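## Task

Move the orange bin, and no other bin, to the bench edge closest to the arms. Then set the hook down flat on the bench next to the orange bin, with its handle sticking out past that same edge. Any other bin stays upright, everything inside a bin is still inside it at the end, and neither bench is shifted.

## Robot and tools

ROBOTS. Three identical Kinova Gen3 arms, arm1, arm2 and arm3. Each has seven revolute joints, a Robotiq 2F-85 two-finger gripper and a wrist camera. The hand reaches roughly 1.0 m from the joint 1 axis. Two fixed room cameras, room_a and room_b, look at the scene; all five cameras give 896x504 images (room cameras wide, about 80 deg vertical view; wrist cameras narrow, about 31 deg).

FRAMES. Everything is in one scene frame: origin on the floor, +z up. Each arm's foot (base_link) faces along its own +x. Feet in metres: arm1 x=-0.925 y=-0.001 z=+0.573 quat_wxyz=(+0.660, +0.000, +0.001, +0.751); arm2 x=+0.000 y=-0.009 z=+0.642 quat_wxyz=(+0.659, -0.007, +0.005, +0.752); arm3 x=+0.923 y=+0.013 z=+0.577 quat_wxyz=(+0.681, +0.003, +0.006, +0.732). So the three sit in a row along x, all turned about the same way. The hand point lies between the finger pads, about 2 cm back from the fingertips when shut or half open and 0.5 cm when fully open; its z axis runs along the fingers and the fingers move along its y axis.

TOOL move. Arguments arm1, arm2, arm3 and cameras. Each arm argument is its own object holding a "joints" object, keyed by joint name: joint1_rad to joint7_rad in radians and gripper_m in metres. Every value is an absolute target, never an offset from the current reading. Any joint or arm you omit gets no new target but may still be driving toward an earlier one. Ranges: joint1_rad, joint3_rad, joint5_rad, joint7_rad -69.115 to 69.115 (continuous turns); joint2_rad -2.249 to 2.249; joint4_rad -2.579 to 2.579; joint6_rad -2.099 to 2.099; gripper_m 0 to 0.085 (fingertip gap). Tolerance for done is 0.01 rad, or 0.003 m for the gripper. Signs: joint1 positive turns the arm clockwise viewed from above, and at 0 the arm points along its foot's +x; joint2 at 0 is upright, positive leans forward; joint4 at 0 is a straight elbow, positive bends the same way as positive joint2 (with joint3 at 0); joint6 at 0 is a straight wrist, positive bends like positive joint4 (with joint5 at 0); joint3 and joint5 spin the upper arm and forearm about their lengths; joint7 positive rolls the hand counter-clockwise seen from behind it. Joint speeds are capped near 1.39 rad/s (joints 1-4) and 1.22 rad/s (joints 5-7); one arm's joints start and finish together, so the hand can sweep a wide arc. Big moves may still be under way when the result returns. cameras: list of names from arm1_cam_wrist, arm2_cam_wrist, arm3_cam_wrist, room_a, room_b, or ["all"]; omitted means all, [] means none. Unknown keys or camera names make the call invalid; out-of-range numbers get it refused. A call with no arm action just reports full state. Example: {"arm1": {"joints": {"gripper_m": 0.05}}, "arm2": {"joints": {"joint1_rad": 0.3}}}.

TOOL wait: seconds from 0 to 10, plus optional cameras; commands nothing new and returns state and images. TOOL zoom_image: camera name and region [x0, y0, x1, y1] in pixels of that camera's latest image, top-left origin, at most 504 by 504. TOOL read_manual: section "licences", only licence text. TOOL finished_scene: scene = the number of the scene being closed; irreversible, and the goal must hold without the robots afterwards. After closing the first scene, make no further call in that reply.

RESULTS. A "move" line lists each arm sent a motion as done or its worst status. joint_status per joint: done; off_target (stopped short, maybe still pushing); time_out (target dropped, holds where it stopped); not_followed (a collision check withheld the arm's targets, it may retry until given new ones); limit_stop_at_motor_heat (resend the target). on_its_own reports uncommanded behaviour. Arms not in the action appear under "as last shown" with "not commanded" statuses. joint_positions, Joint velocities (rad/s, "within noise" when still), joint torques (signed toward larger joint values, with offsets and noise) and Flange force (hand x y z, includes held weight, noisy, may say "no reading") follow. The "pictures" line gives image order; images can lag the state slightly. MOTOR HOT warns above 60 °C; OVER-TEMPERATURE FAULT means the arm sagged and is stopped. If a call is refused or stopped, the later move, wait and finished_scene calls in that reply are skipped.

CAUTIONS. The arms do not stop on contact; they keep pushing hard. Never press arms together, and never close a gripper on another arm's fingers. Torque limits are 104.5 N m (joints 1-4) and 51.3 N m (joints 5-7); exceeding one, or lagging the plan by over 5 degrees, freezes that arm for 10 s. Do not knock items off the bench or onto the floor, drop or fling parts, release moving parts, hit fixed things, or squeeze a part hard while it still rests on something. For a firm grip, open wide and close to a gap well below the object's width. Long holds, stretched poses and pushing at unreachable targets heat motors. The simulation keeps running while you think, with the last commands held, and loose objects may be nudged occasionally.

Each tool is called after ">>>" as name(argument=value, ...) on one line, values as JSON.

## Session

>>> move(cameras=["room_a","room_b"])

>>> zoom_image(camera="room_a", region=[460, 150, 750, 500])

Scene clock: 0.00 s.
Joint torques (N m): no reading
Flange force (N): no reading
Joint velocities: within noise
arm1.joint_positions: joint1_rad=+0.603 joint2_rad=-0.399 joint3_rad=-0.041 joint4_rad=+1.662 joint5_rad=+0.010 joint6_rad=+2.038 joint7_rad=+1.045 gripper_m=+0.085
arm1.joint_status: not commanded
arm1.hand: x=-0.8659 y=+0.0675 z=+1.0332 quat_wxyz=(+0.045, +0.296, -0.952, +0.068) (m; scene frame)
arm2.joint_positions: joint1_rad=-0.207 joint2_rad=-0.330 joint3_rad=+0.021 joint4_rad=+1.370 joint5_rad=+0.011 joint6_rad=+2.054 joint7_rad=+0.801 gripper_m=+0.085
arm2.joint_status: not commanded
arm2.hand: x=-0.0213 y=+0.1506 z=+1.1708 quat_wxyz=(-0.005, +0.529, -0.848, -0.015) (m; scene frame)
arm3.joint_positions: joint1_rad=+0.198 joint2_rad=-0.202 joint3_rad=-0.085 joint4_rad=+1.627 joint5_rad=-0.103 joint6_rad=+1.830 joint7_rad=+0.908 gripper_m=+0.085
arm3.joint_status: not commanded
arm3.hand: x=+0.9275 y=+0.2057 z=+1.0109 quat_wxyz=(+0.070, +0.427, -0.901, +0.031) (m; scene frame)
pictures: room_a, room_b

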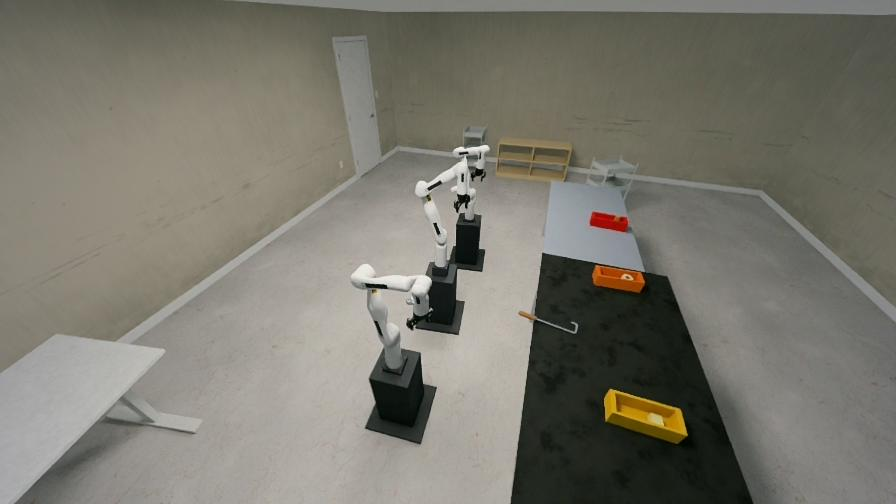

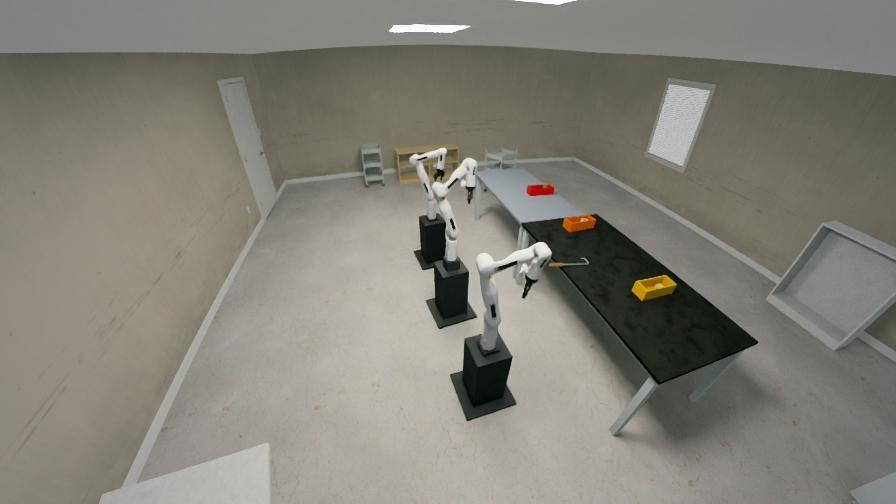

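Scaled by 1.440 from the camera's 896x504 image, which has a finer 1280x720 frame.

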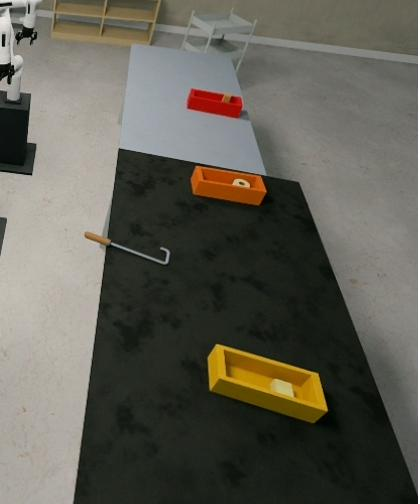

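>>> move(arm2={"joints":{"joint1_rad":0.13,"joint2_rad":-0.2,"joint3_rad":0,"joint4_rad":1.3,"joint5_rad":0,"joint6_rad":1.0,"joint7_rad":-1.571}}, arm3={"joints":{"joint1_rad":-0.5,"joint2_rad":-0.5,"joint3_rad":0,"joint4_rad":1.5,"joint5_rad":0,"joint6_rad":1.3,"joint7_rad":-1.571}}, cameras=["arm2_cam_wrist","arm3_cam_wrist"])

Scene clock: 4.63 s.
Joint torques (N m): arm1=[-0.55 0.14 -0.2 -7.98 -0.22 0.76 -0.08] | arm2=[-1.57 -5.1 0.4 -12.35 -0.2 -2.52 0.19] | arm3=[0.79 0.24 0.89 -9.73 0.16 -2.14 -0.19]
Flange force (N): arm1=[-0.2 -1.1 0.2] | arm2=[-11.5 -3.5 -1.0] | arm3=[-1.1 -2.7 0.3]
move: arm2 done; arm3 done
Joint velocities: within noise
arm1: as last shown
arm2.joint_positions: joint1_rad=+0.130 joint2_rad=-0.200 joint3_rad=+0.000 joint4_rad=+1.300 joint5_rad=+0.000 joint6_rad=+1.000 joint7_rad=-1.571 gripper_m=+0.085
arm2.joint_status: all done
arm2.hand: x=+0.0206 y=+0.4671 z=+1.3176 quat_wxyz=(+0.346, -0.615, -0.618, -0.348) (m; scene frame)
arm3.joint_positions: joint1_rad=-0.500 joint2_rad=-0.500 joint3_rad=+0.000 joint4_rad=+1.500 joint5_rad=+0.000 joint6_rad=+1.300 joint7_rad=-1.571 gripper_m=+0.085
arm3.joint_status: all done
arm3.hand: x=+0.7914 y=+0.2774 z=+1.1942 quat_wxyz=(+0.363, -0.439, -0.800, -0.191) (m; scene frame)
pictures: arm2_cam_wrist, arm3_cam_wrist

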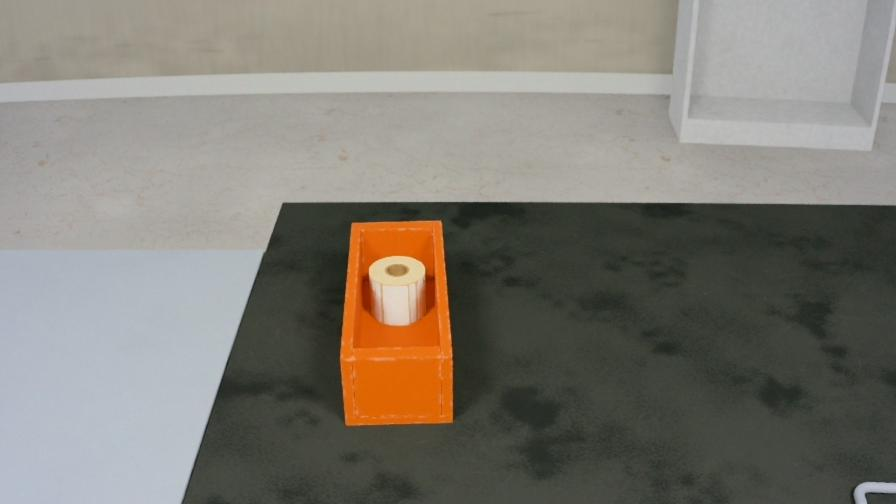

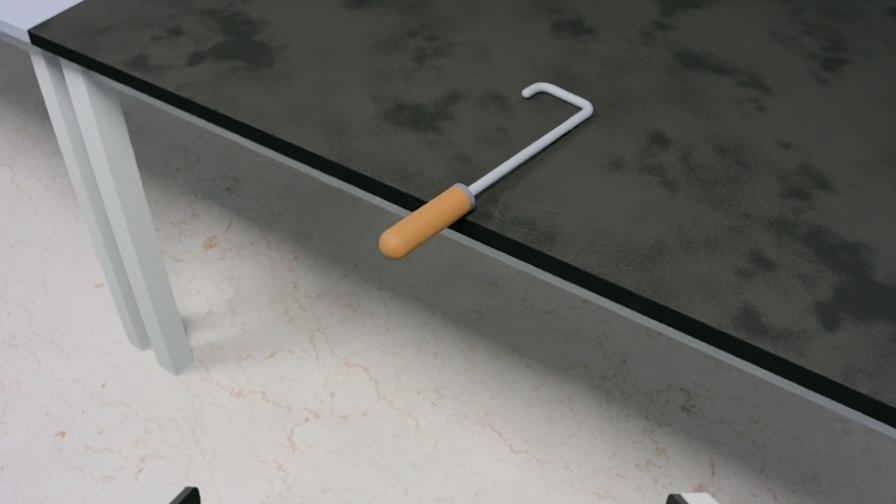

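>>> move(arm2={"joints":{"joint1_rad":0.9748,"joint2_rad":1.1839,"joint3_rad":0,"joint4_rad":1.6575,"joint5_rad":0.7178,"joint6_rad":-1.3584,"joint7_rad":-1.7664}}, cameras=["arm2_cam_wrist","arm3_cam_wrist"])

Scene clock: 17.80 s.
Joint torques (N m): arm1=[-0.47 0.16 -0.22 -7.98 -0.2 0.79 -0.06] | arm2=[-1.27 -21.29 -0.71 -6.69 -0.82 -2.84 0.14] | arm3=[0.82 0.21 0.8 -9.72 0.21 -2.14 -0.14]
Flange force (N): arm1=[-0.3 -1.1 0.3] | arm2=[7.8 -3.5 -7.8] | arm3=[-1.0 -2.5 0.3]
move: arm2 done
Joint velocities: within noise
arm1, arm3: as last shown
arm2.joint_positions: joint1_rad=+0.975 joint2_rad=+1.184 joint3_rad=+0.000 joint4_rad=+1.658 joint5_rad=+0.718 joint6_rad=-1.358 joint7_rad=-1.766 gripper_m=+0.085
arm2.joint_status: all done
arm2.hand: x=+0.4208 y=+0.6043 z=+0.7830 quat_wxyz=(+0.461, -0.533, -0.464, -0.537) (m; scene frame)
pictures: arm2_cam_wrist, arm3_cam_wrist

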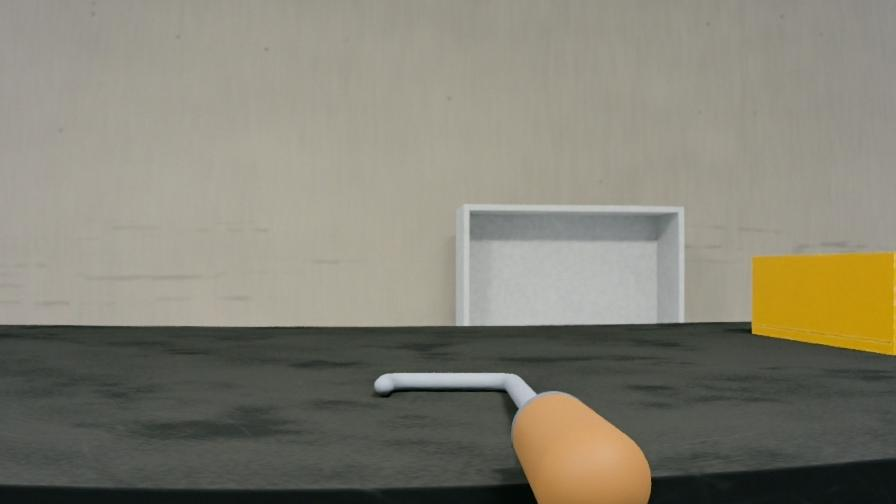

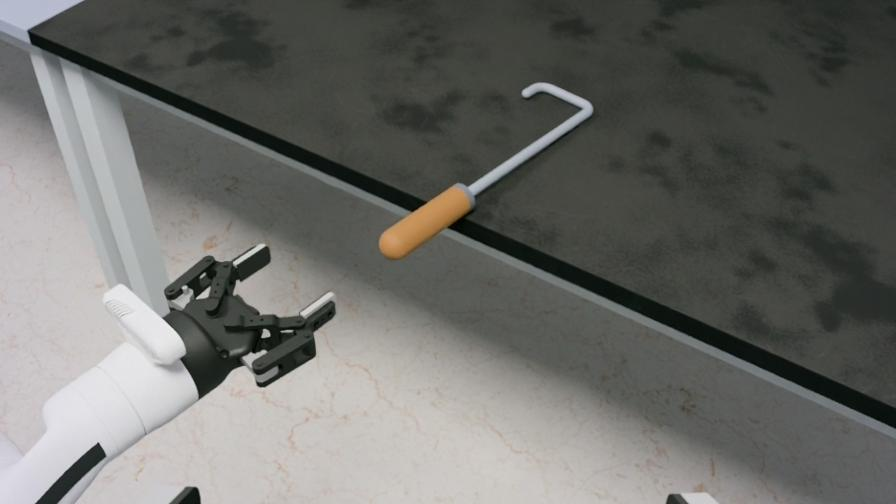

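>>> move(arm2={"joints":{"joint1_rad":0.8667,"joint2_rad":1.3357,"joint3_rad":0,"joint4_rad":1.0807,"joint5_rad":0.7088,"joint6_rad":-0.9965,"joint7_rad":-2.0173}}, cameras=["arm2_cam_wrist","arm3_cam_wrist"])

>>> zoom_image(camera="arm3_cam_wrist", region=[250, 80, 600, 330])

Scene clock: 29.30 s.
Joint torques (N m): arm1=[-0.54 0.13 -0.24 -7.99 -0.25 0.77 -0.11] | arm2=[-1.51 -25.79 -0.65 -10.35 -1.25 -2.62 0.16] | arm3=[0.81 0.22 0.83 -9.72 0.21 -2.13 -0.15]
Flange force (N): arm1=[-0.4 -1.3 0.2] | arm2=[7.6 -5.8 -13.3] | arm3=[-1.0 -2.6 0.3]
move: arm2 done
Joint velocities: within noise
arm1, arm3: as last shown
arm2.joint_positions: joint1_rad=+0.867 joint2_rad=+1.336 joint3_rad=+0.000 joint4_rad=+1.081 joint5_rad=+0.709 joint6_rad=-0.997 joint7_rad=-2.017 gripper_m=+0.085
arm2.joint_status: all done
arm2.hand: x=+0.4800 y=+0.7429 z=+0.7854 quat_wxyz=(+0.458, -0.535, -0.461, -0.539) (m; scene frame)
pictures: arm2_cam_wrist, arm3_cam_wrist

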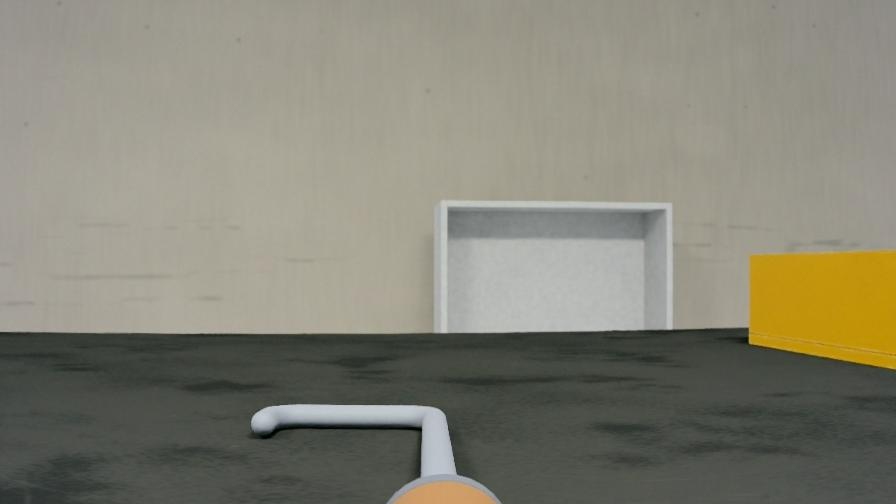

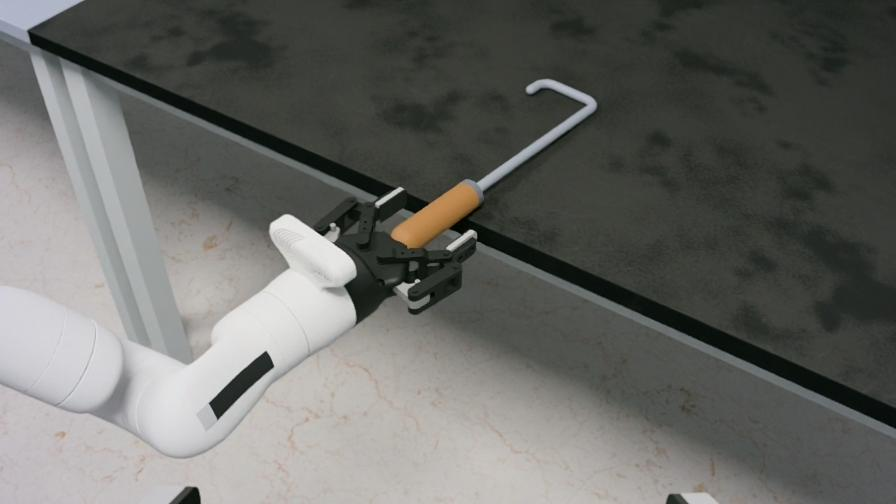

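Scaled by 1.440 from the camera's 896x504 image, which has a finer 1280x720 frame.

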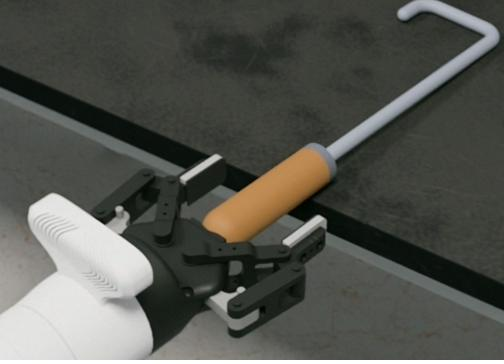

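>>> move(arm2={"joints":{"gripper_m":0.0}}, cameras=["arm2_cam_wrist","arm3_cam_wrist"])

Scene clock: 34.20 s.
Joint torques (N m): arm1=[-0.53 0.15 -0.21 -7.98 -0.21 0.78 -0.1] | arm2=[-1.51 -25.32 -0.39 -9.65 -0.9 -2.37 0.14] | arm3=[0.8 0.23 0.91 -9.74 0.21 -2.12 -0.14]
Flange force (N): arm1=[-0.3 -1.2 0.2] | arm2=[7.4 -5.2 -11.7] | arm3=[-1.1 -2.9 0.4]
move: arm2 off_target
Joint velocities: within noise
arm1, arm3: as last shown
arm2.joint_positions: joint1_rad=+0.867 joint2_rad=+1.336 joint3_rad=+0.000 joint4_rad=+1.081 joint5_rad=+0.709 joint6_rad=-0.997 joint7_rad=-2.017 gripper_m=+0.029
arm2.joint_status: gripper_m off_target (ended at +0.029, target +0.000)
arm2.hand: x=+0.4800 y=+0.7429 z=+0.7854 quat_wxyz=(+0.458, -0.535, -0.461, -0.539) (m; scene frame)
pictures: arm2_cam_wrist, arm3_cam_wrist

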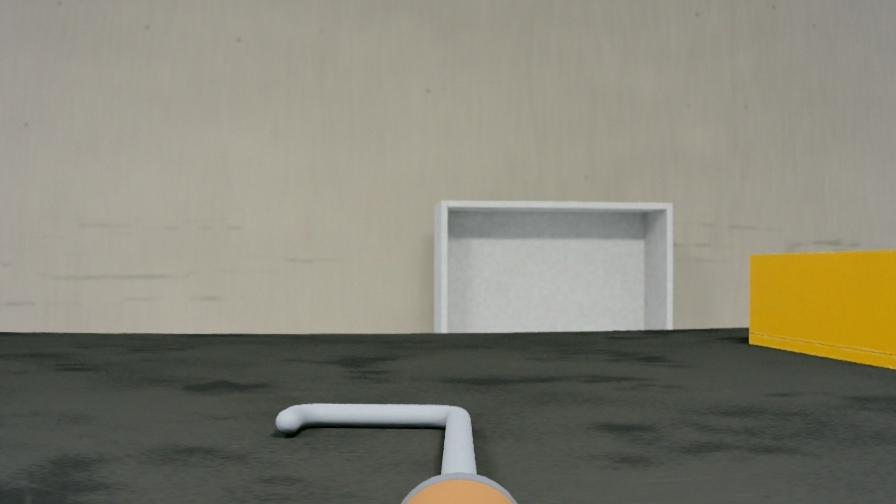

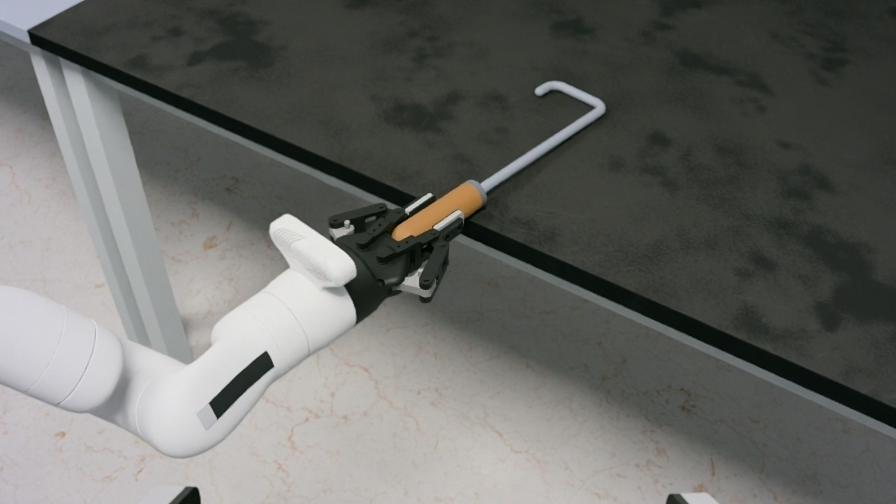

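>>> move(arm2={"joints":{"joint1_rad":0.8704,"joint2_rad":1.0349,"joint3_rad":0,"joint4_rad":1.1655,"joint5_rad":0.8276,"joint6_rad":-0.8424,"joint7_rad":-2.2084}}, cameras=["arm2_cam_wrist"])

>>> move(arm2={"joints":{"joint1_rad":0.0012,"joint2_rad":0.6118,"joint3_rad":0,"joint4_rad":1.9573,"joint5_rad":-0.153,"joint6_rad":-1.0206,"joint7_rad":0.083}}, arm3={"joints":{"joint1_rad":-0.75,"joint2_rad":-0.4,"joint3_rad":0,"joint4_rad":1.4,"joint5_rad":0,"joint6_rad":1.0,"joint7_rad":-1.571}}, cameras=["arm2_cam_wrist","arm3_cam_wrist"])

Scene clock: 39.33 s.
Joint torques (N m): arm1=[-0.49 0.12 -0.17 -8.03 -0.21 0.78 -0.04] | arm2=[-1.18 -28.58 -1.21 -13.81 -2.3 -3.78 0.12] | arm3=[0.8 0.26 0.84 -9.72 0.21 -2.12 -0.13]
Flange force (N): arm1=[-0.2 -0.9 0.4] | arm2=[0.3 -5.3 -12.1] | arm3=[-1.1 -2.7 0.3]
move: arm2 done
Joint velocities: within noise
arm1, arm3: as last shown
arm2.joint_positions: joint1_rad=+0.870 joint2_rad=+1.035 joint3_rad=+0.000 joint4_rad=+1.166 joint5_rad=+0.828 joint6_rad=-0.842 joint7_rad=-2.208 gripper_m=+0.029
arm2.joint_status: all done
arm2.hand: x=+0.4796 y=+0.7426 z=+0.9524 quat_wxyz=(+0.458, -0.536, -0.461, -0.539) (m; scene frame)
pictures: arm2_cam_wrist

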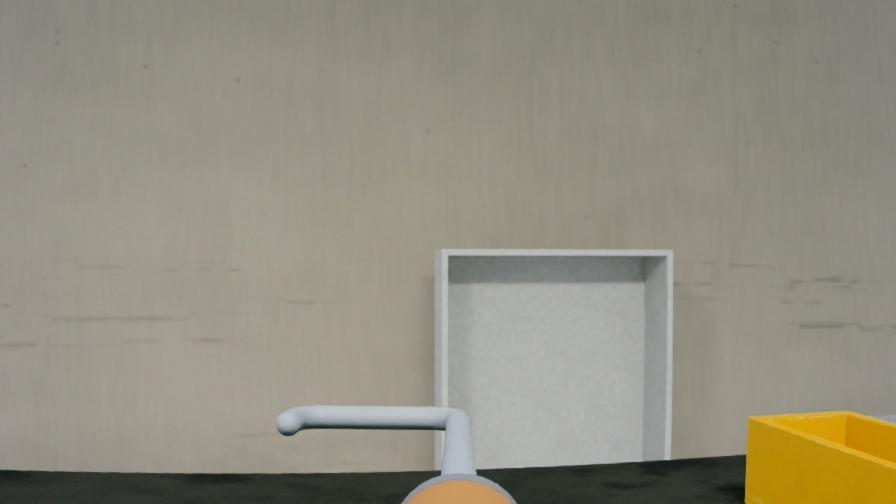

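Scene clock: 42.17 s.
Joint torques (N m): arm1=[-0.59 0.22 -0.21 -8.07 -0.28 0.77 -0.05] | arm2=[-1.57 -20.69 1.12 -11.76 0.05 -4.69 0.12] | arm3=[0.79 -1.98 0.9 -10.15 0.21 -2.6 -0.13]
Flange force (N): arm1=[-0.1 -1.2 0.6] | arm2=[-5.3 -0.1 -8.4] | arm3=[-1.0 -2.5 -0.1]
move: arm2 done; arm3 done
Joint velocities: within noise
arm1: as last shown
arm2.joint_positions: joint1_rad=+0.001 joint2_rad=+0.612 joint3_rad=+0.000 joint4_rad=+1.957 joint5_rad=-0.153 joint6_rad=-1.021 joint7_rad=+0.083 gripper_m=+0.029
arm2.joint_status: all done
arm2.hand: x=-0.0313 y=+0.7196 z=+1.0009 quat_wxyz=(-0.001, +0.002, -0.707, -0.707) (m; scene frame)
arm3.joint_positions: joint1_rad=-0.750 joint2_rad=-0.400 joint3_rad=+0.000 joint4_rad=+1.400 joint5_rad=+0.000 joint6_rad=+1.000 joint7_rad=-1.571 gripper_m=+0.085
arm3.joint_status: all done
arm3.hand: x=+0.6671 y=+0.2958 z=+1.2918 quat_wxyz=(+0.507, -0.310, -0.780, -0.194) (m; scene frame)
pictures: arm2_cam_wrist, arm3_cam_wrist

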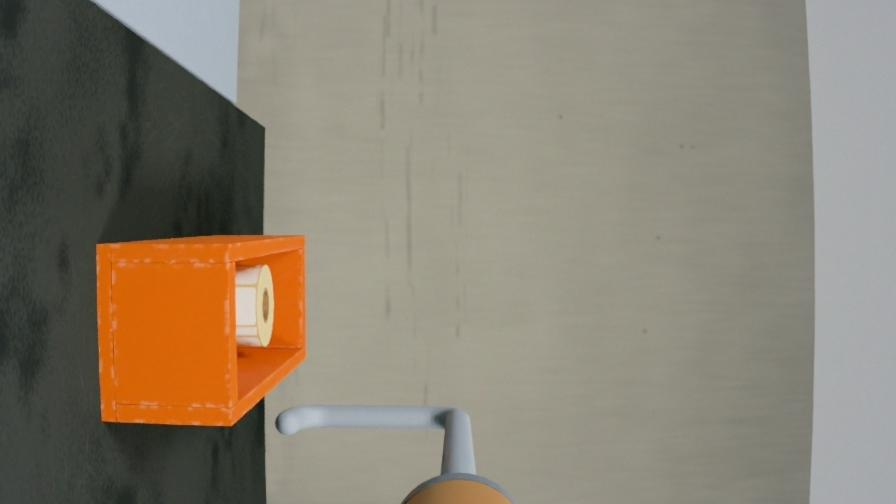

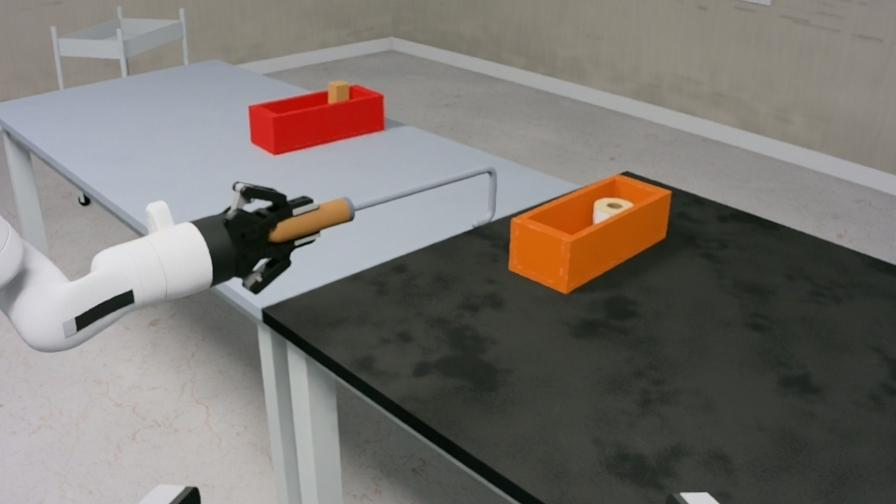

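>>> move(arm2={"joints":{"joint1_rad":-0.0067,"joint2_rad":0.9542,"joint3_rad":0,"joint4_rad":1.1493,"joint5_rad":-0.2602,"joint6_rad":-0.5647,"joint7_rad":0.2235}}, cameras=["arm2_cam_wrist","arm3_cam_wrist"])

>>> zoom_image(camera="arm3_cam_wrist", region=[400, 120, 700, 320])

Scene clock: 49.53 s.
Joint torques (N m): arm1=[-0.52 0.18 -0.23 -8.03 -0.24 0.77 -0.07] | arm2=[-1.48 -28.94 1.39 -14.97 0.28 -4.61 0.15] | arm3=[0.8 -2.01 0.9 -10.18 0.21 -2.61 -0.16]
Flange force (N): arm1=[-0.3 -1.3 0.4] | arm2=[-6.1 -1.9 -14.1] | arm3=[-1.0 -2.4 0.0]
move: arm2 done
Joint velocities: within noise
arm1, arm3: as last shown
arm2.joint_positions: joint1_rad=-0.007 joint2_rad=+0.954 joint3_rad=+0.000 joint4_rad=+1.149 joint5_rad=-0.260 joint6_rad=-0.565 joint7_rad=+0.224 gripper_m=+0.029
arm2.joint_status: all done
arm2.hand: x=-0.0627 y=+0.9195 z=+1.0009 quat_wxyz=(-0.001, +0.002, -0.707, -0.707) (m; scene frame)
pictures: arm2_cam_wrist, arm3_cam_wrist

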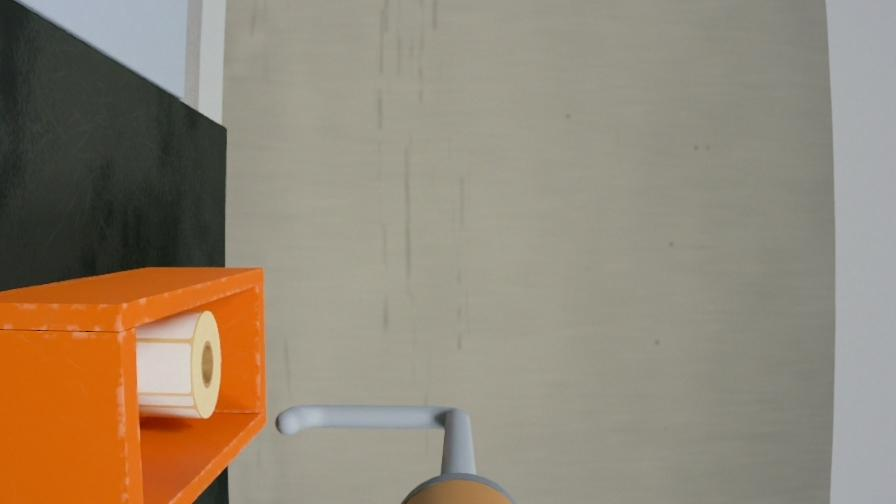

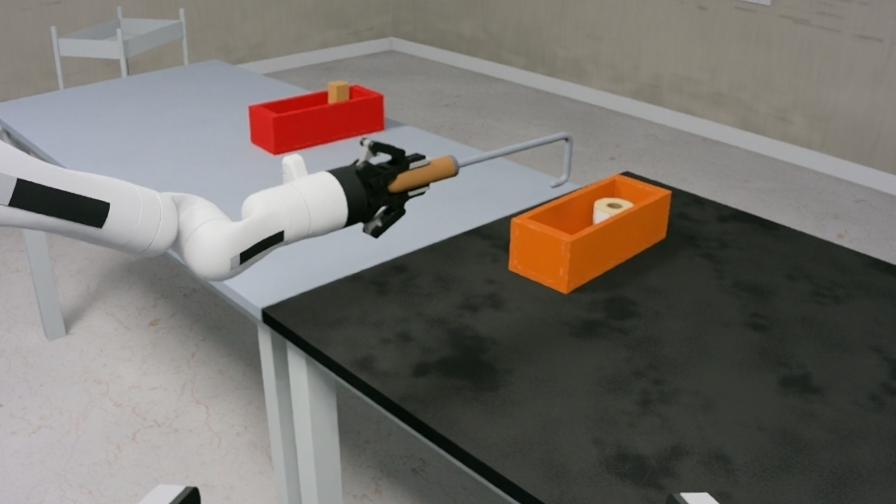

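Scaled by 1.680 from the camera's 896x504 image, which has a finer 1280x720 frame.

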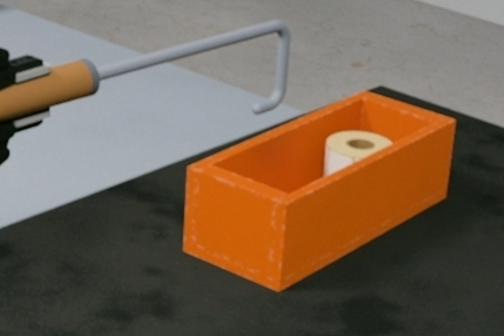

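>>> move(arm2={"joints":{"joint1_rad":-0.0067,"joint2_rad":1.1431,"joint3_rad":0,"joint4_rad":1.1626,"joint5_rad":-0.2009,"joint6_rad":-0.7617,"joint7_rad":0.1486}}, cameras=["arm2_cam_wrist","arm3_cam_wrist"])

>>> zoom_image(camera="arm3_cam_wrist", region=[400, 120, 700, 320])

Scene clock: 52.03 s.
Joint torques (N m): arm1=[-0.48 0.13 -0.2 -8.07 -0.21 0.83 -0.07] | arm2=[-1.48 -29.68 1.51 -13.81 0.2 -4.66 0.17] | arm3=[0.79 -1.99 0.87 -10.14 0.19 -2.65 -0.17]
Flange force (N): arm1=[-0.4 -1.0 0.7] | arm2=[-5.1 1.2 -13.3] | arm3=[-0.8 -2.3 -0.2]
move: arm2 done
Joint velocities: within noise
arm1.joint_positions: joint1_rad=+0.603 joint2_rad=-0.399 joint3_rad=-0.041 joint4_rad=+1.662 joint5_rad=+0.010 joint6_rad=+2.038 joint7_rad=+1.045 gripper_m=+0.085
arm1.joint_status: not commanded
arm1.hand: x=-0.8659 y=+0.0675 z=+1.0332 quat_wxyz=(+0.045, +0.296, -0.952, +0.068) (m; scene frame)
arm2.joint_positions: joint1_rad=-0.007 joint2_rad=+1.143 joint3_rad=+0.000 joint4_rad=+1.163 joint5_rad=-0.201 joint6_rad=-0.762 joint7_rad=+0.149 gripper_m=+0.029
arm2.joint_status: all done
arm2.hand: x=-0.0624 y=+0.9196 z=+0.8810 quat_wxyz=(-0.001, +0.002, -0.707, -0.707) (m; scene frame)
arm3: as last shown
pictures: arm2_cam_wrist, arm3_cam_wrist

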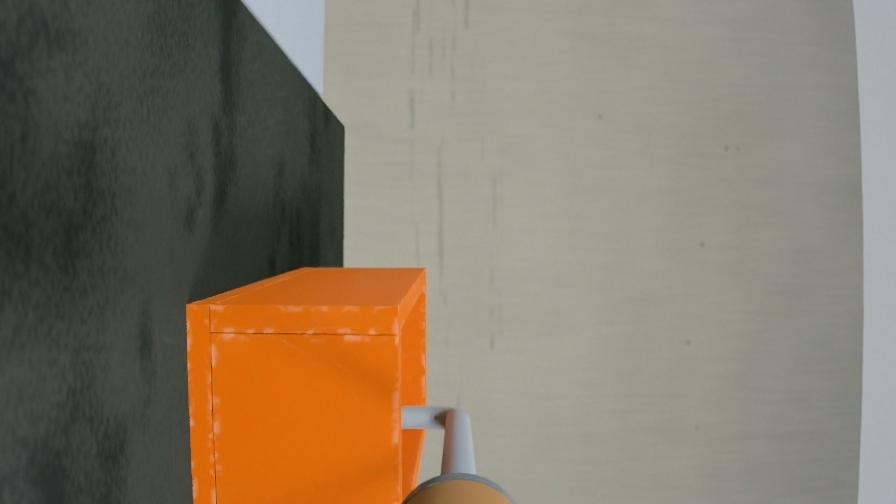

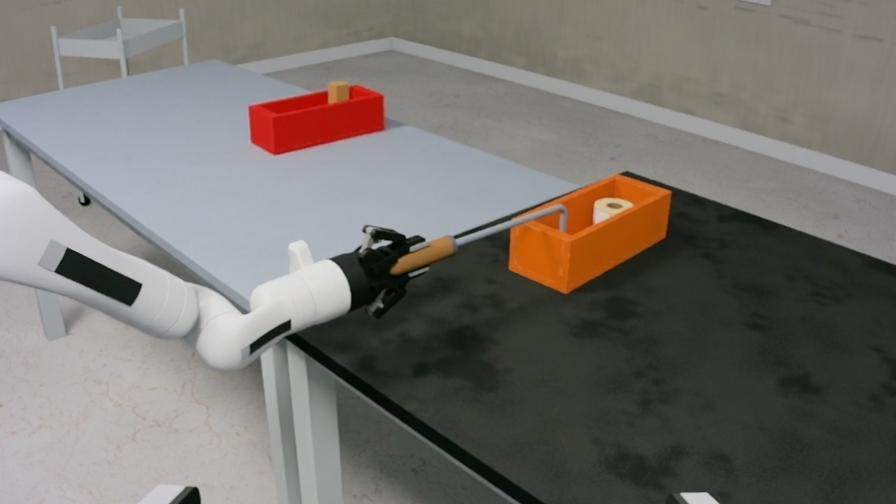

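Scaled by 1.680 from the camera's 896x504 image, which has a finer 1280x720 frame.

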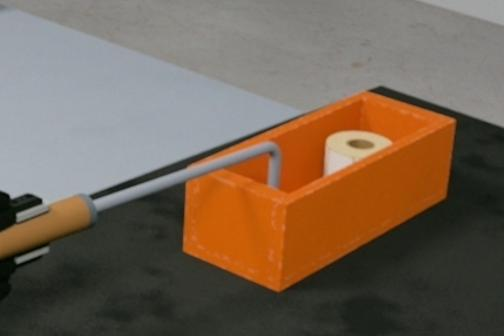

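>>> move(arm2={"joints":{"joint1_rad":-0.0454,"joint2_rad":0.9569,"joint3_rad":0,"joint4_rad":1.7116,"joint5_rad":-0.1966,"joint6_rad":-1.1226,"joint7_rad":0.0891}}, cameras=[])

>>> move(arm2={"joints":{"joint1_rad":-0.1093,"joint2_rad":0.8664,"joint3_rad":0,"joint4_rad":2.1551,"joint5_rad":-0.2420,"joint6_rad":-1.4711,"joint7_rad":0.0287}}, cameras=["arm2_cam_wrist","arm3_cam_wrist"])

>>> zoom_image(camera="arm3_cam_wrist", region=[250, 120, 650, 420])

Scene clock: 57.80 s.
Joint torques (N m): arm1=[-0.57 0.21 -0.13 -8.06 -0.21 0.78 -0.06] | arm2=[-1.57 -25.14 1.55 -10.82 0.13 -4.84 0.16] | arm3=[0.78 -1.96 0.9 -10.14 0.21 -2.61 -0.16]
Flange force (N): arm1=[0.0 -0.9 0.6] | arm2=[-4.7 1.5 -7.7] | arm3=[-1.0 -2.4 -0.1]
move: arm2 done
Joint velocities: within noise
arm1, arm3: as last shown
arm2.joint_positions: joint1_rad=-0.045 joint2_rad=+0.957 joint3_rad=+0.000 joint4_rad=+1.712 joint5_rad=-0.197 joint6_rad=-1.123 joint7_rad=+0.089 gripper_m=+0.029
arm2.joint_status: all done
arm2.hand: x=-0.0632 y=+0.7899 z=+0.8820 quat_wxyz=(-0.001, +0.002, -0.707, -0.707) (m; scene frame)
pictures: none
No camera images: "cameras" was empty.

Scene clock: 59.53 s.
Joint torques (N m): arm1=[-0.57 0.12 -0.16 -8.1 -0.28 0.8 -0.09] | arm2=[-1.55 -20.57 1.7 -7.42 -0.12 -4.85 0.17] | arm3=[0.77 -2.01 0.89 -10.17 0.18 -2.63 -0.15]
Flange force (N): arm1=[-0.3 -1.1 0.7] | arm2=[-4.8 2.8 -5.3] | arm3=[-1.0 -2.5 -0.1]
move: arm2 done
Joint velocities: within noise
arm1, arm3: as last shown
arm2.joint_positions: joint1_rad=-0.109 joint2_rad=+0.866 joint3_rad=+0.000 joint4_rad=+2.155 joint5_rad=-0.242 joint6_rad=-1.471 joint7_rad=+0.029 gripper_m=+0.029
arm2.joint_status: all done
arm2.hand: x=-0.0631 y=+0.6598 z=+0.8819 quat_wxyz=(-0.001, +0.002, -0.707, -0.707) (m; scene frame)
pictures: arm2_cam_wrist, arm3_cam_wrist

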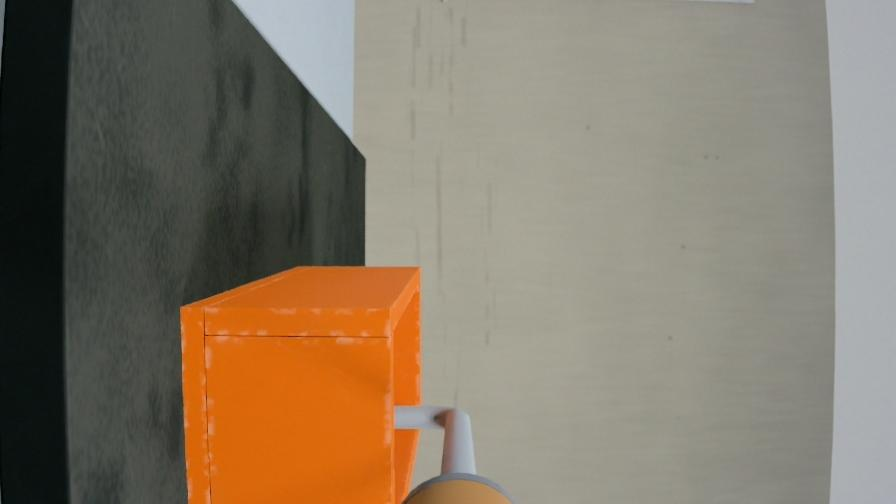

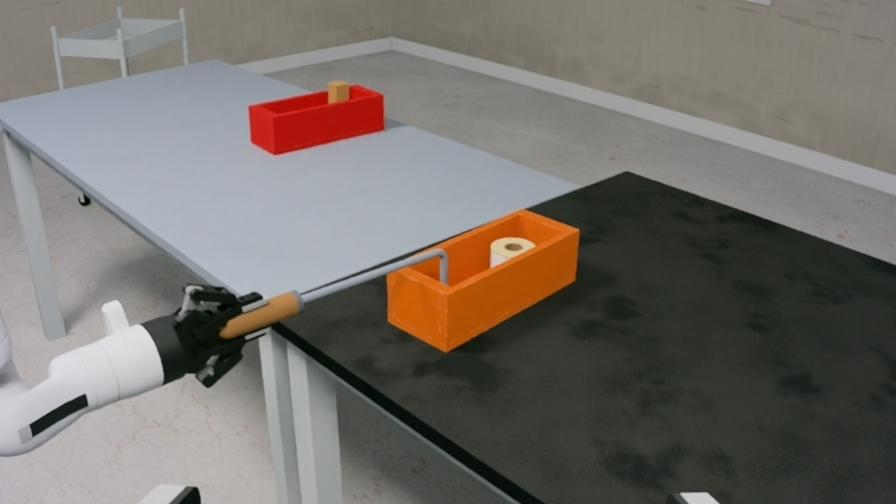

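Scaled by 1.260 from the camera's 896x504 image, which has a finer 1280x720 frame.

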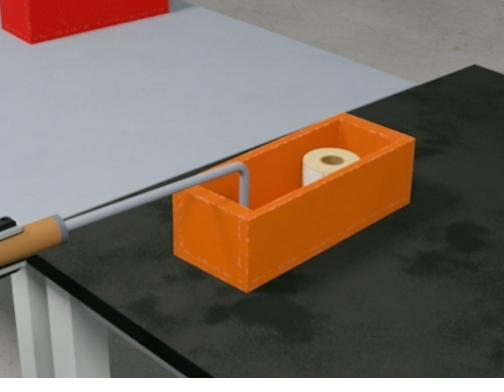

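>>> move(arm2={"joints":{"joint1_rad":-0.1522,"joint2_rad":0.8637,"joint3_rad":0,"joint4_rad":2.3280,"joint5_rad":-0.2843,"joint6_rad":-1.6359,"joint7_rad":-0.0141}}, cameras=[])

>>> move(arm2={"joints":{"joint1_rad":-0.2134,"joint2_rad":0.8958,"joint3_rad":0,"joint4_rad":2.4976,"joint5_rad":-0.3568,"joint6_rad":-1.8245,"joint7_rad":-0.0872}}, cameras=["arm2_cam_wrist","arm3_cam_wrist"])

>>> zoom_image(camera="arm3_cam_wrist", region=[250, 120, 650, 420])

Scene clock: 63.03 s.
Joint torques (N m): arm1=[-0.59 0.15 -0.2 -8.09 -0.23 0.83 -0.09] | arm2=[-1.59 -18.75 1.86 -5.57 -0.33 -4.85 0.15] | arm3=[0.79 -2.01 0.91 -10.15 0.2 -2.61 -0.12]
Flange force (N): arm1=[-0.3 -1.1 0.8] | arm2=[-4.9 3.7 -3.7] | arm3=[-0.9 -2.6 -0.1]
move: arm2 done
Joint velocities: within noise
arm1, arm3: as last shown
arm2.joint_positions: joint1_rad=-0.152 joint2_rad=+0.864 joint3_rad=+0.000 joint4_rad=+2.328 joint5_rad=-0.284 joint6_rad=-1.636 joint7_rad=-0.014 gripper_m=+0.029
arm2.joint_status: all done
arm2.hand: x=-0.0630 y=+0.6048 z=+0.8818 quat_wxyz=(-0.001, +0.002, -0.707, -0.707) (m; scene frame)
pictures: none
No camera images: "cameras" was empty.

Scene clock: 64.27 s.
Joint torques (N m): arm1=[-0.52 0.11 -0.21 -8 -0.24 0.76 -0.09] | arm2=[-1.61 -17.06 2.07 -3.48 -0.65 -4.83 0.14] | arm3=[0.78 -1.99 0.89 -10.17 0.19 -2.64 -0.15]
Flange force (N): arm1=[-0.4 -1.2 0.2] | arm2=[-4.9 4.9 -1.9] | arm3=[-1.0 -2.5 -0.1]
move: arm2 done
Joint velocities: within noise
arm1, arm3: as last shown
arm2.joint_positions: joint1_rad=-0.213 joint2_rad=+0.896 joint3_rad=+0.000 joint4_rad=+2.498 joint5_rad=-0.357 joint6_rad=-1.824 joint7_rad=-0.087 gripper_m=+0.029
arm2.joint_status: all done
arm2.hand: x=-0.0628 y=+0.5497 z=+0.8819 quat_wxyz=(-0.001, +0.002, -0.707, -0.707) (m; scene frame)
pictures: arm2_cam_wrist, arm3_cam_wrist

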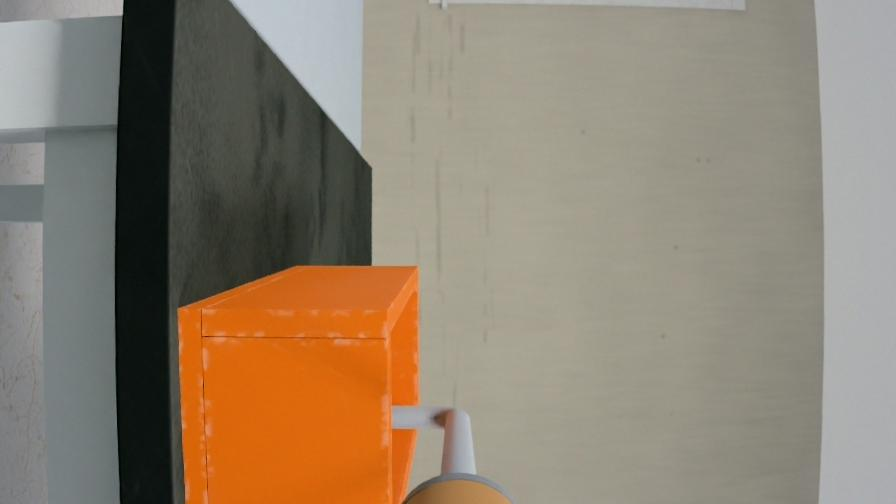

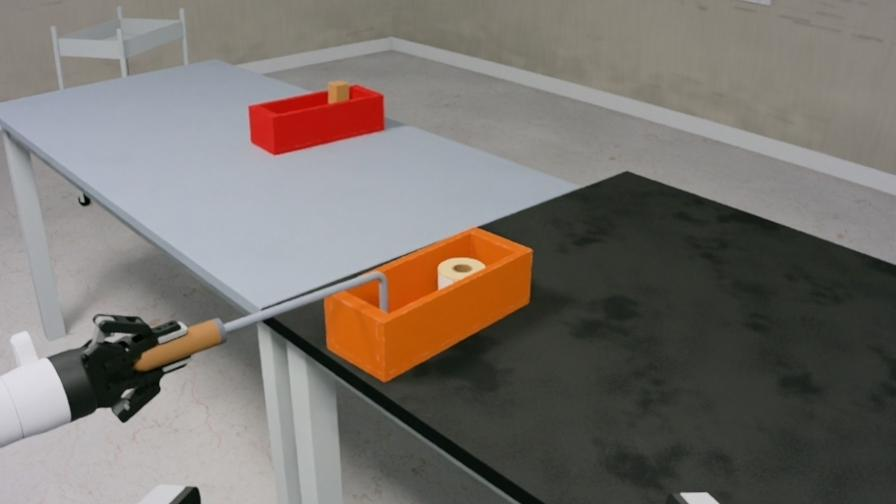

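Scaled by 1.260 from the camera's 896x504 image, which has a finer 1280x720 frame.

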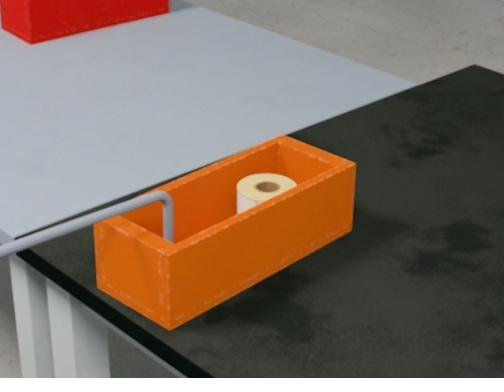

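>>> move(arm2={"joints":{"joint1_rad":-0.1858,"joint2_rad":0.877,"joint3_rad":0,"joint4_rad":2.4215,"joint5_rad":-0.3243,"joint6_rad":-1.740,"joint7_rad":-0.0543}}, cameras=[])

>>> move(arm2={"joints":{"joint1_rad":-0.1841,"joint2_rad":0.4491,"joint3_rad":0,"joint4_rad":2.4025,"joint5_rad":-0.3268,"joint6_rad":-1.3124,"joint7_rad":0.0919}}, cameras=["arm3_cam_wrist"])

>>> move(arm2={"joints":{"joint1_rad":0.4023,"joint2_rad":0.7975,"joint3_rad":0,"joint4_rad":1.8297,"joint5_rad":0.3059,"joint6_rad":-1.0934,"joint7_rad":-1.7195}}, cameras=["arm2_cam_wrist","arm3_cam_wrist"])

Scene clock: 69.17 s.
Joint torques (N m): arm1=[-0.53 0.13 -0.2 -7.95 -0.25 0.85 -0.09] | arm2=[-1.56 -17.64 1.99 -4.53 -0.46 -4.71 0.14] | arm3=[0.81 -2 0.88 -10.14 0.18 -2.61 -0.17]
Flange force (N): arm1=[-0.5 -1.1 0.3] | arm2=[-4.8 4.6 -3.4] | arm3=[-0.9 -2.4 -0.1]
move: arm2 done
Joint velocities: within noise
arm1, arm3: as last shown
arm2.joint_positions: joint1_rad=-0.186 joint2_rad=+0.877 joint3_rad=+0.000 joint4_rad=+2.422 joint5_rad=-0.324 joint6_rad=-1.740 joint7_rad=-0.054 gripper_m=+0.029
arm2.joint_status: all done
arm2.hand: x=-0.0629 y=+0.5743 z=+0.8826 quat_wxyz=(+0.000, +0.000, -0.706, -0.709) (m; scene frame)
pictures: none
No camera images: "cameras" was empty.

Scene clock: 70.87 s.
Joint torques (N m): arm1=[-0.51 0.19 -0.17 -8.02 -0.29 0.72 -0.08] | arm2=[-1.58 -15.02 1.3 -8.99 0.14 -4.71 0.14] | arm3=[0.82 -2 0.87 -10.19 0.22 -2.63 -0.13]
Flange force (N): arm1=[-0.1 -1.2 0.3] | arm2=[-7.0 1.4 -5.8] | arm3=[-1.1 -2.3 -0.1]
move: arm2 done
Joint velocities: within noise
arm1: as last shown
arm2.joint_positions: joint1_rad=-0.184 joint2_rad=+0.449 joint3_rad=+0.000 joint4_rad=+2.403 joint5_rad=-0.327 joint6_rad=-1.312 joint7_rad=+0.092 gripper_m=+0.029
arm2.joint_status: all done
arm2.hand: x=-0.0632 y=+0.5746 z=+1.0007 quat_wxyz=(-0.001, +0.002, -0.707, -0.707) (m; scene frame)
arm3.joint_positions: joint1_rad=-0.750 joint2_rad=-0.400 joint3_rad=+0.000 joint4_rad=+1.400 joint5_rad=+0.000 joint6_rad=+1.000 joint7_rad=-1.571 gripper_m=+0.085
arm3.joint_status: not commanded
arm3.hand: x=+0.6671 y=+0.2958 z=+1.2918 quat_wxyz=(+0.507, -0.310, -0.780, -0.194) (m; scene frame)
pictures: arm3_cam_wrist

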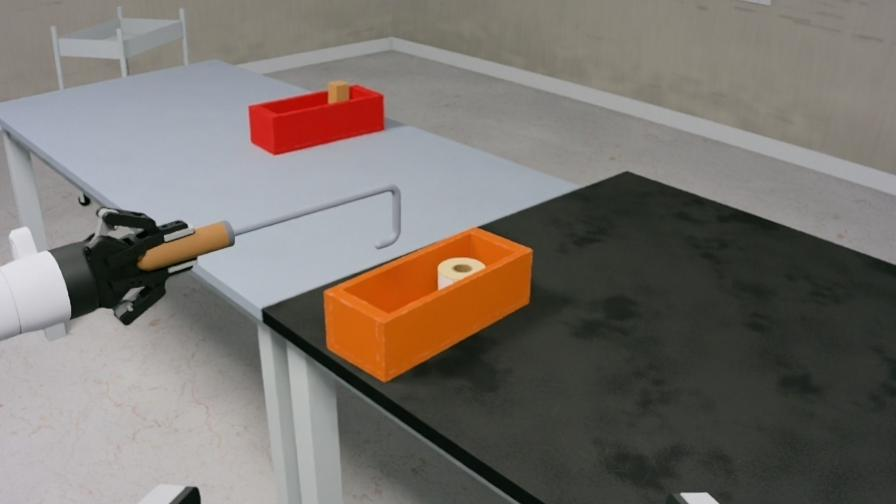

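Scene clock: 73.23 s.
Joint torques (N m): arm1=[-0.55 0.16 -0.2 -8.03 -0.2 0.81 -0.09] | arm2=[-1.41 -23 0 -11.15 -0.86 -4.65 0.09] | arm3=[0.77 -2 0.87 -10.15 0.19 -2.62 -0.16]
Flange force (N): arm1=[-0.3 -1.1 0.5] | arm2=[1.4 0.8 -9.3] | arm3=[-0.9 -2.4 -0.1]
move: arm2 done
Joint velocities: within noise
arm1, arm3: as last shown
arm2.joint_positions: joint1_rad=+0.402 joint2_rad=+0.798 joint3_rad=+0.000 joint4_rad=+1.830 joint5_rad=+0.306 joint6_rad=-1.093 joint7_rad=-1.719 gripper_m=+0.029
arm2.joint_status: all done
arm2.hand: x=+0.1437 y=+0.7398 z=+0.9414 quat_wxyz=(+0.499, -0.498, -0.501, -0.501) (m; scene frame)
pictures: arm2_cam_wrist, arm3_cam_wrist

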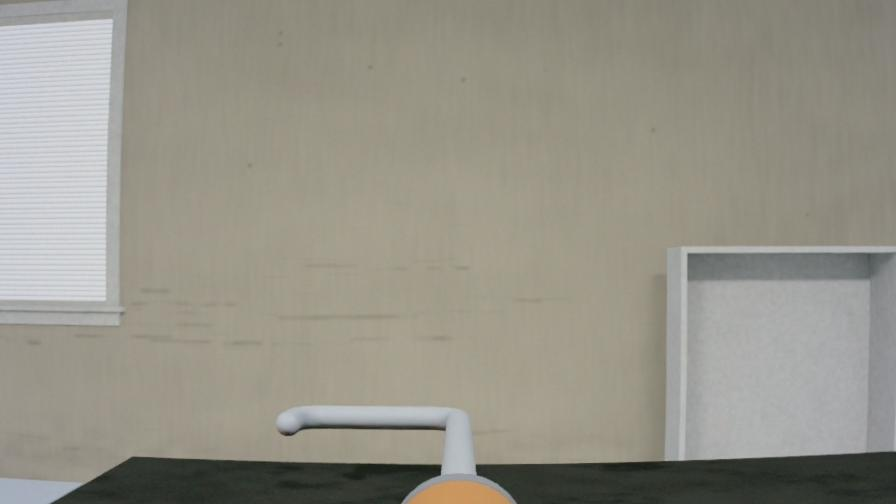

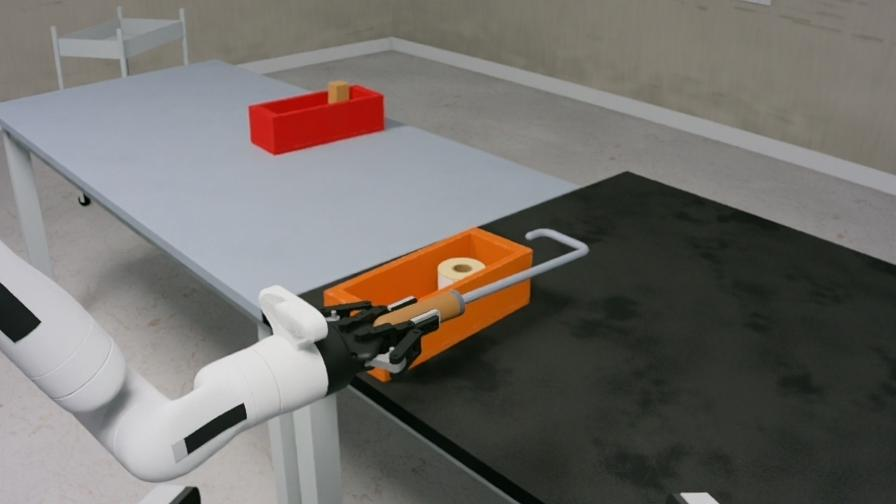

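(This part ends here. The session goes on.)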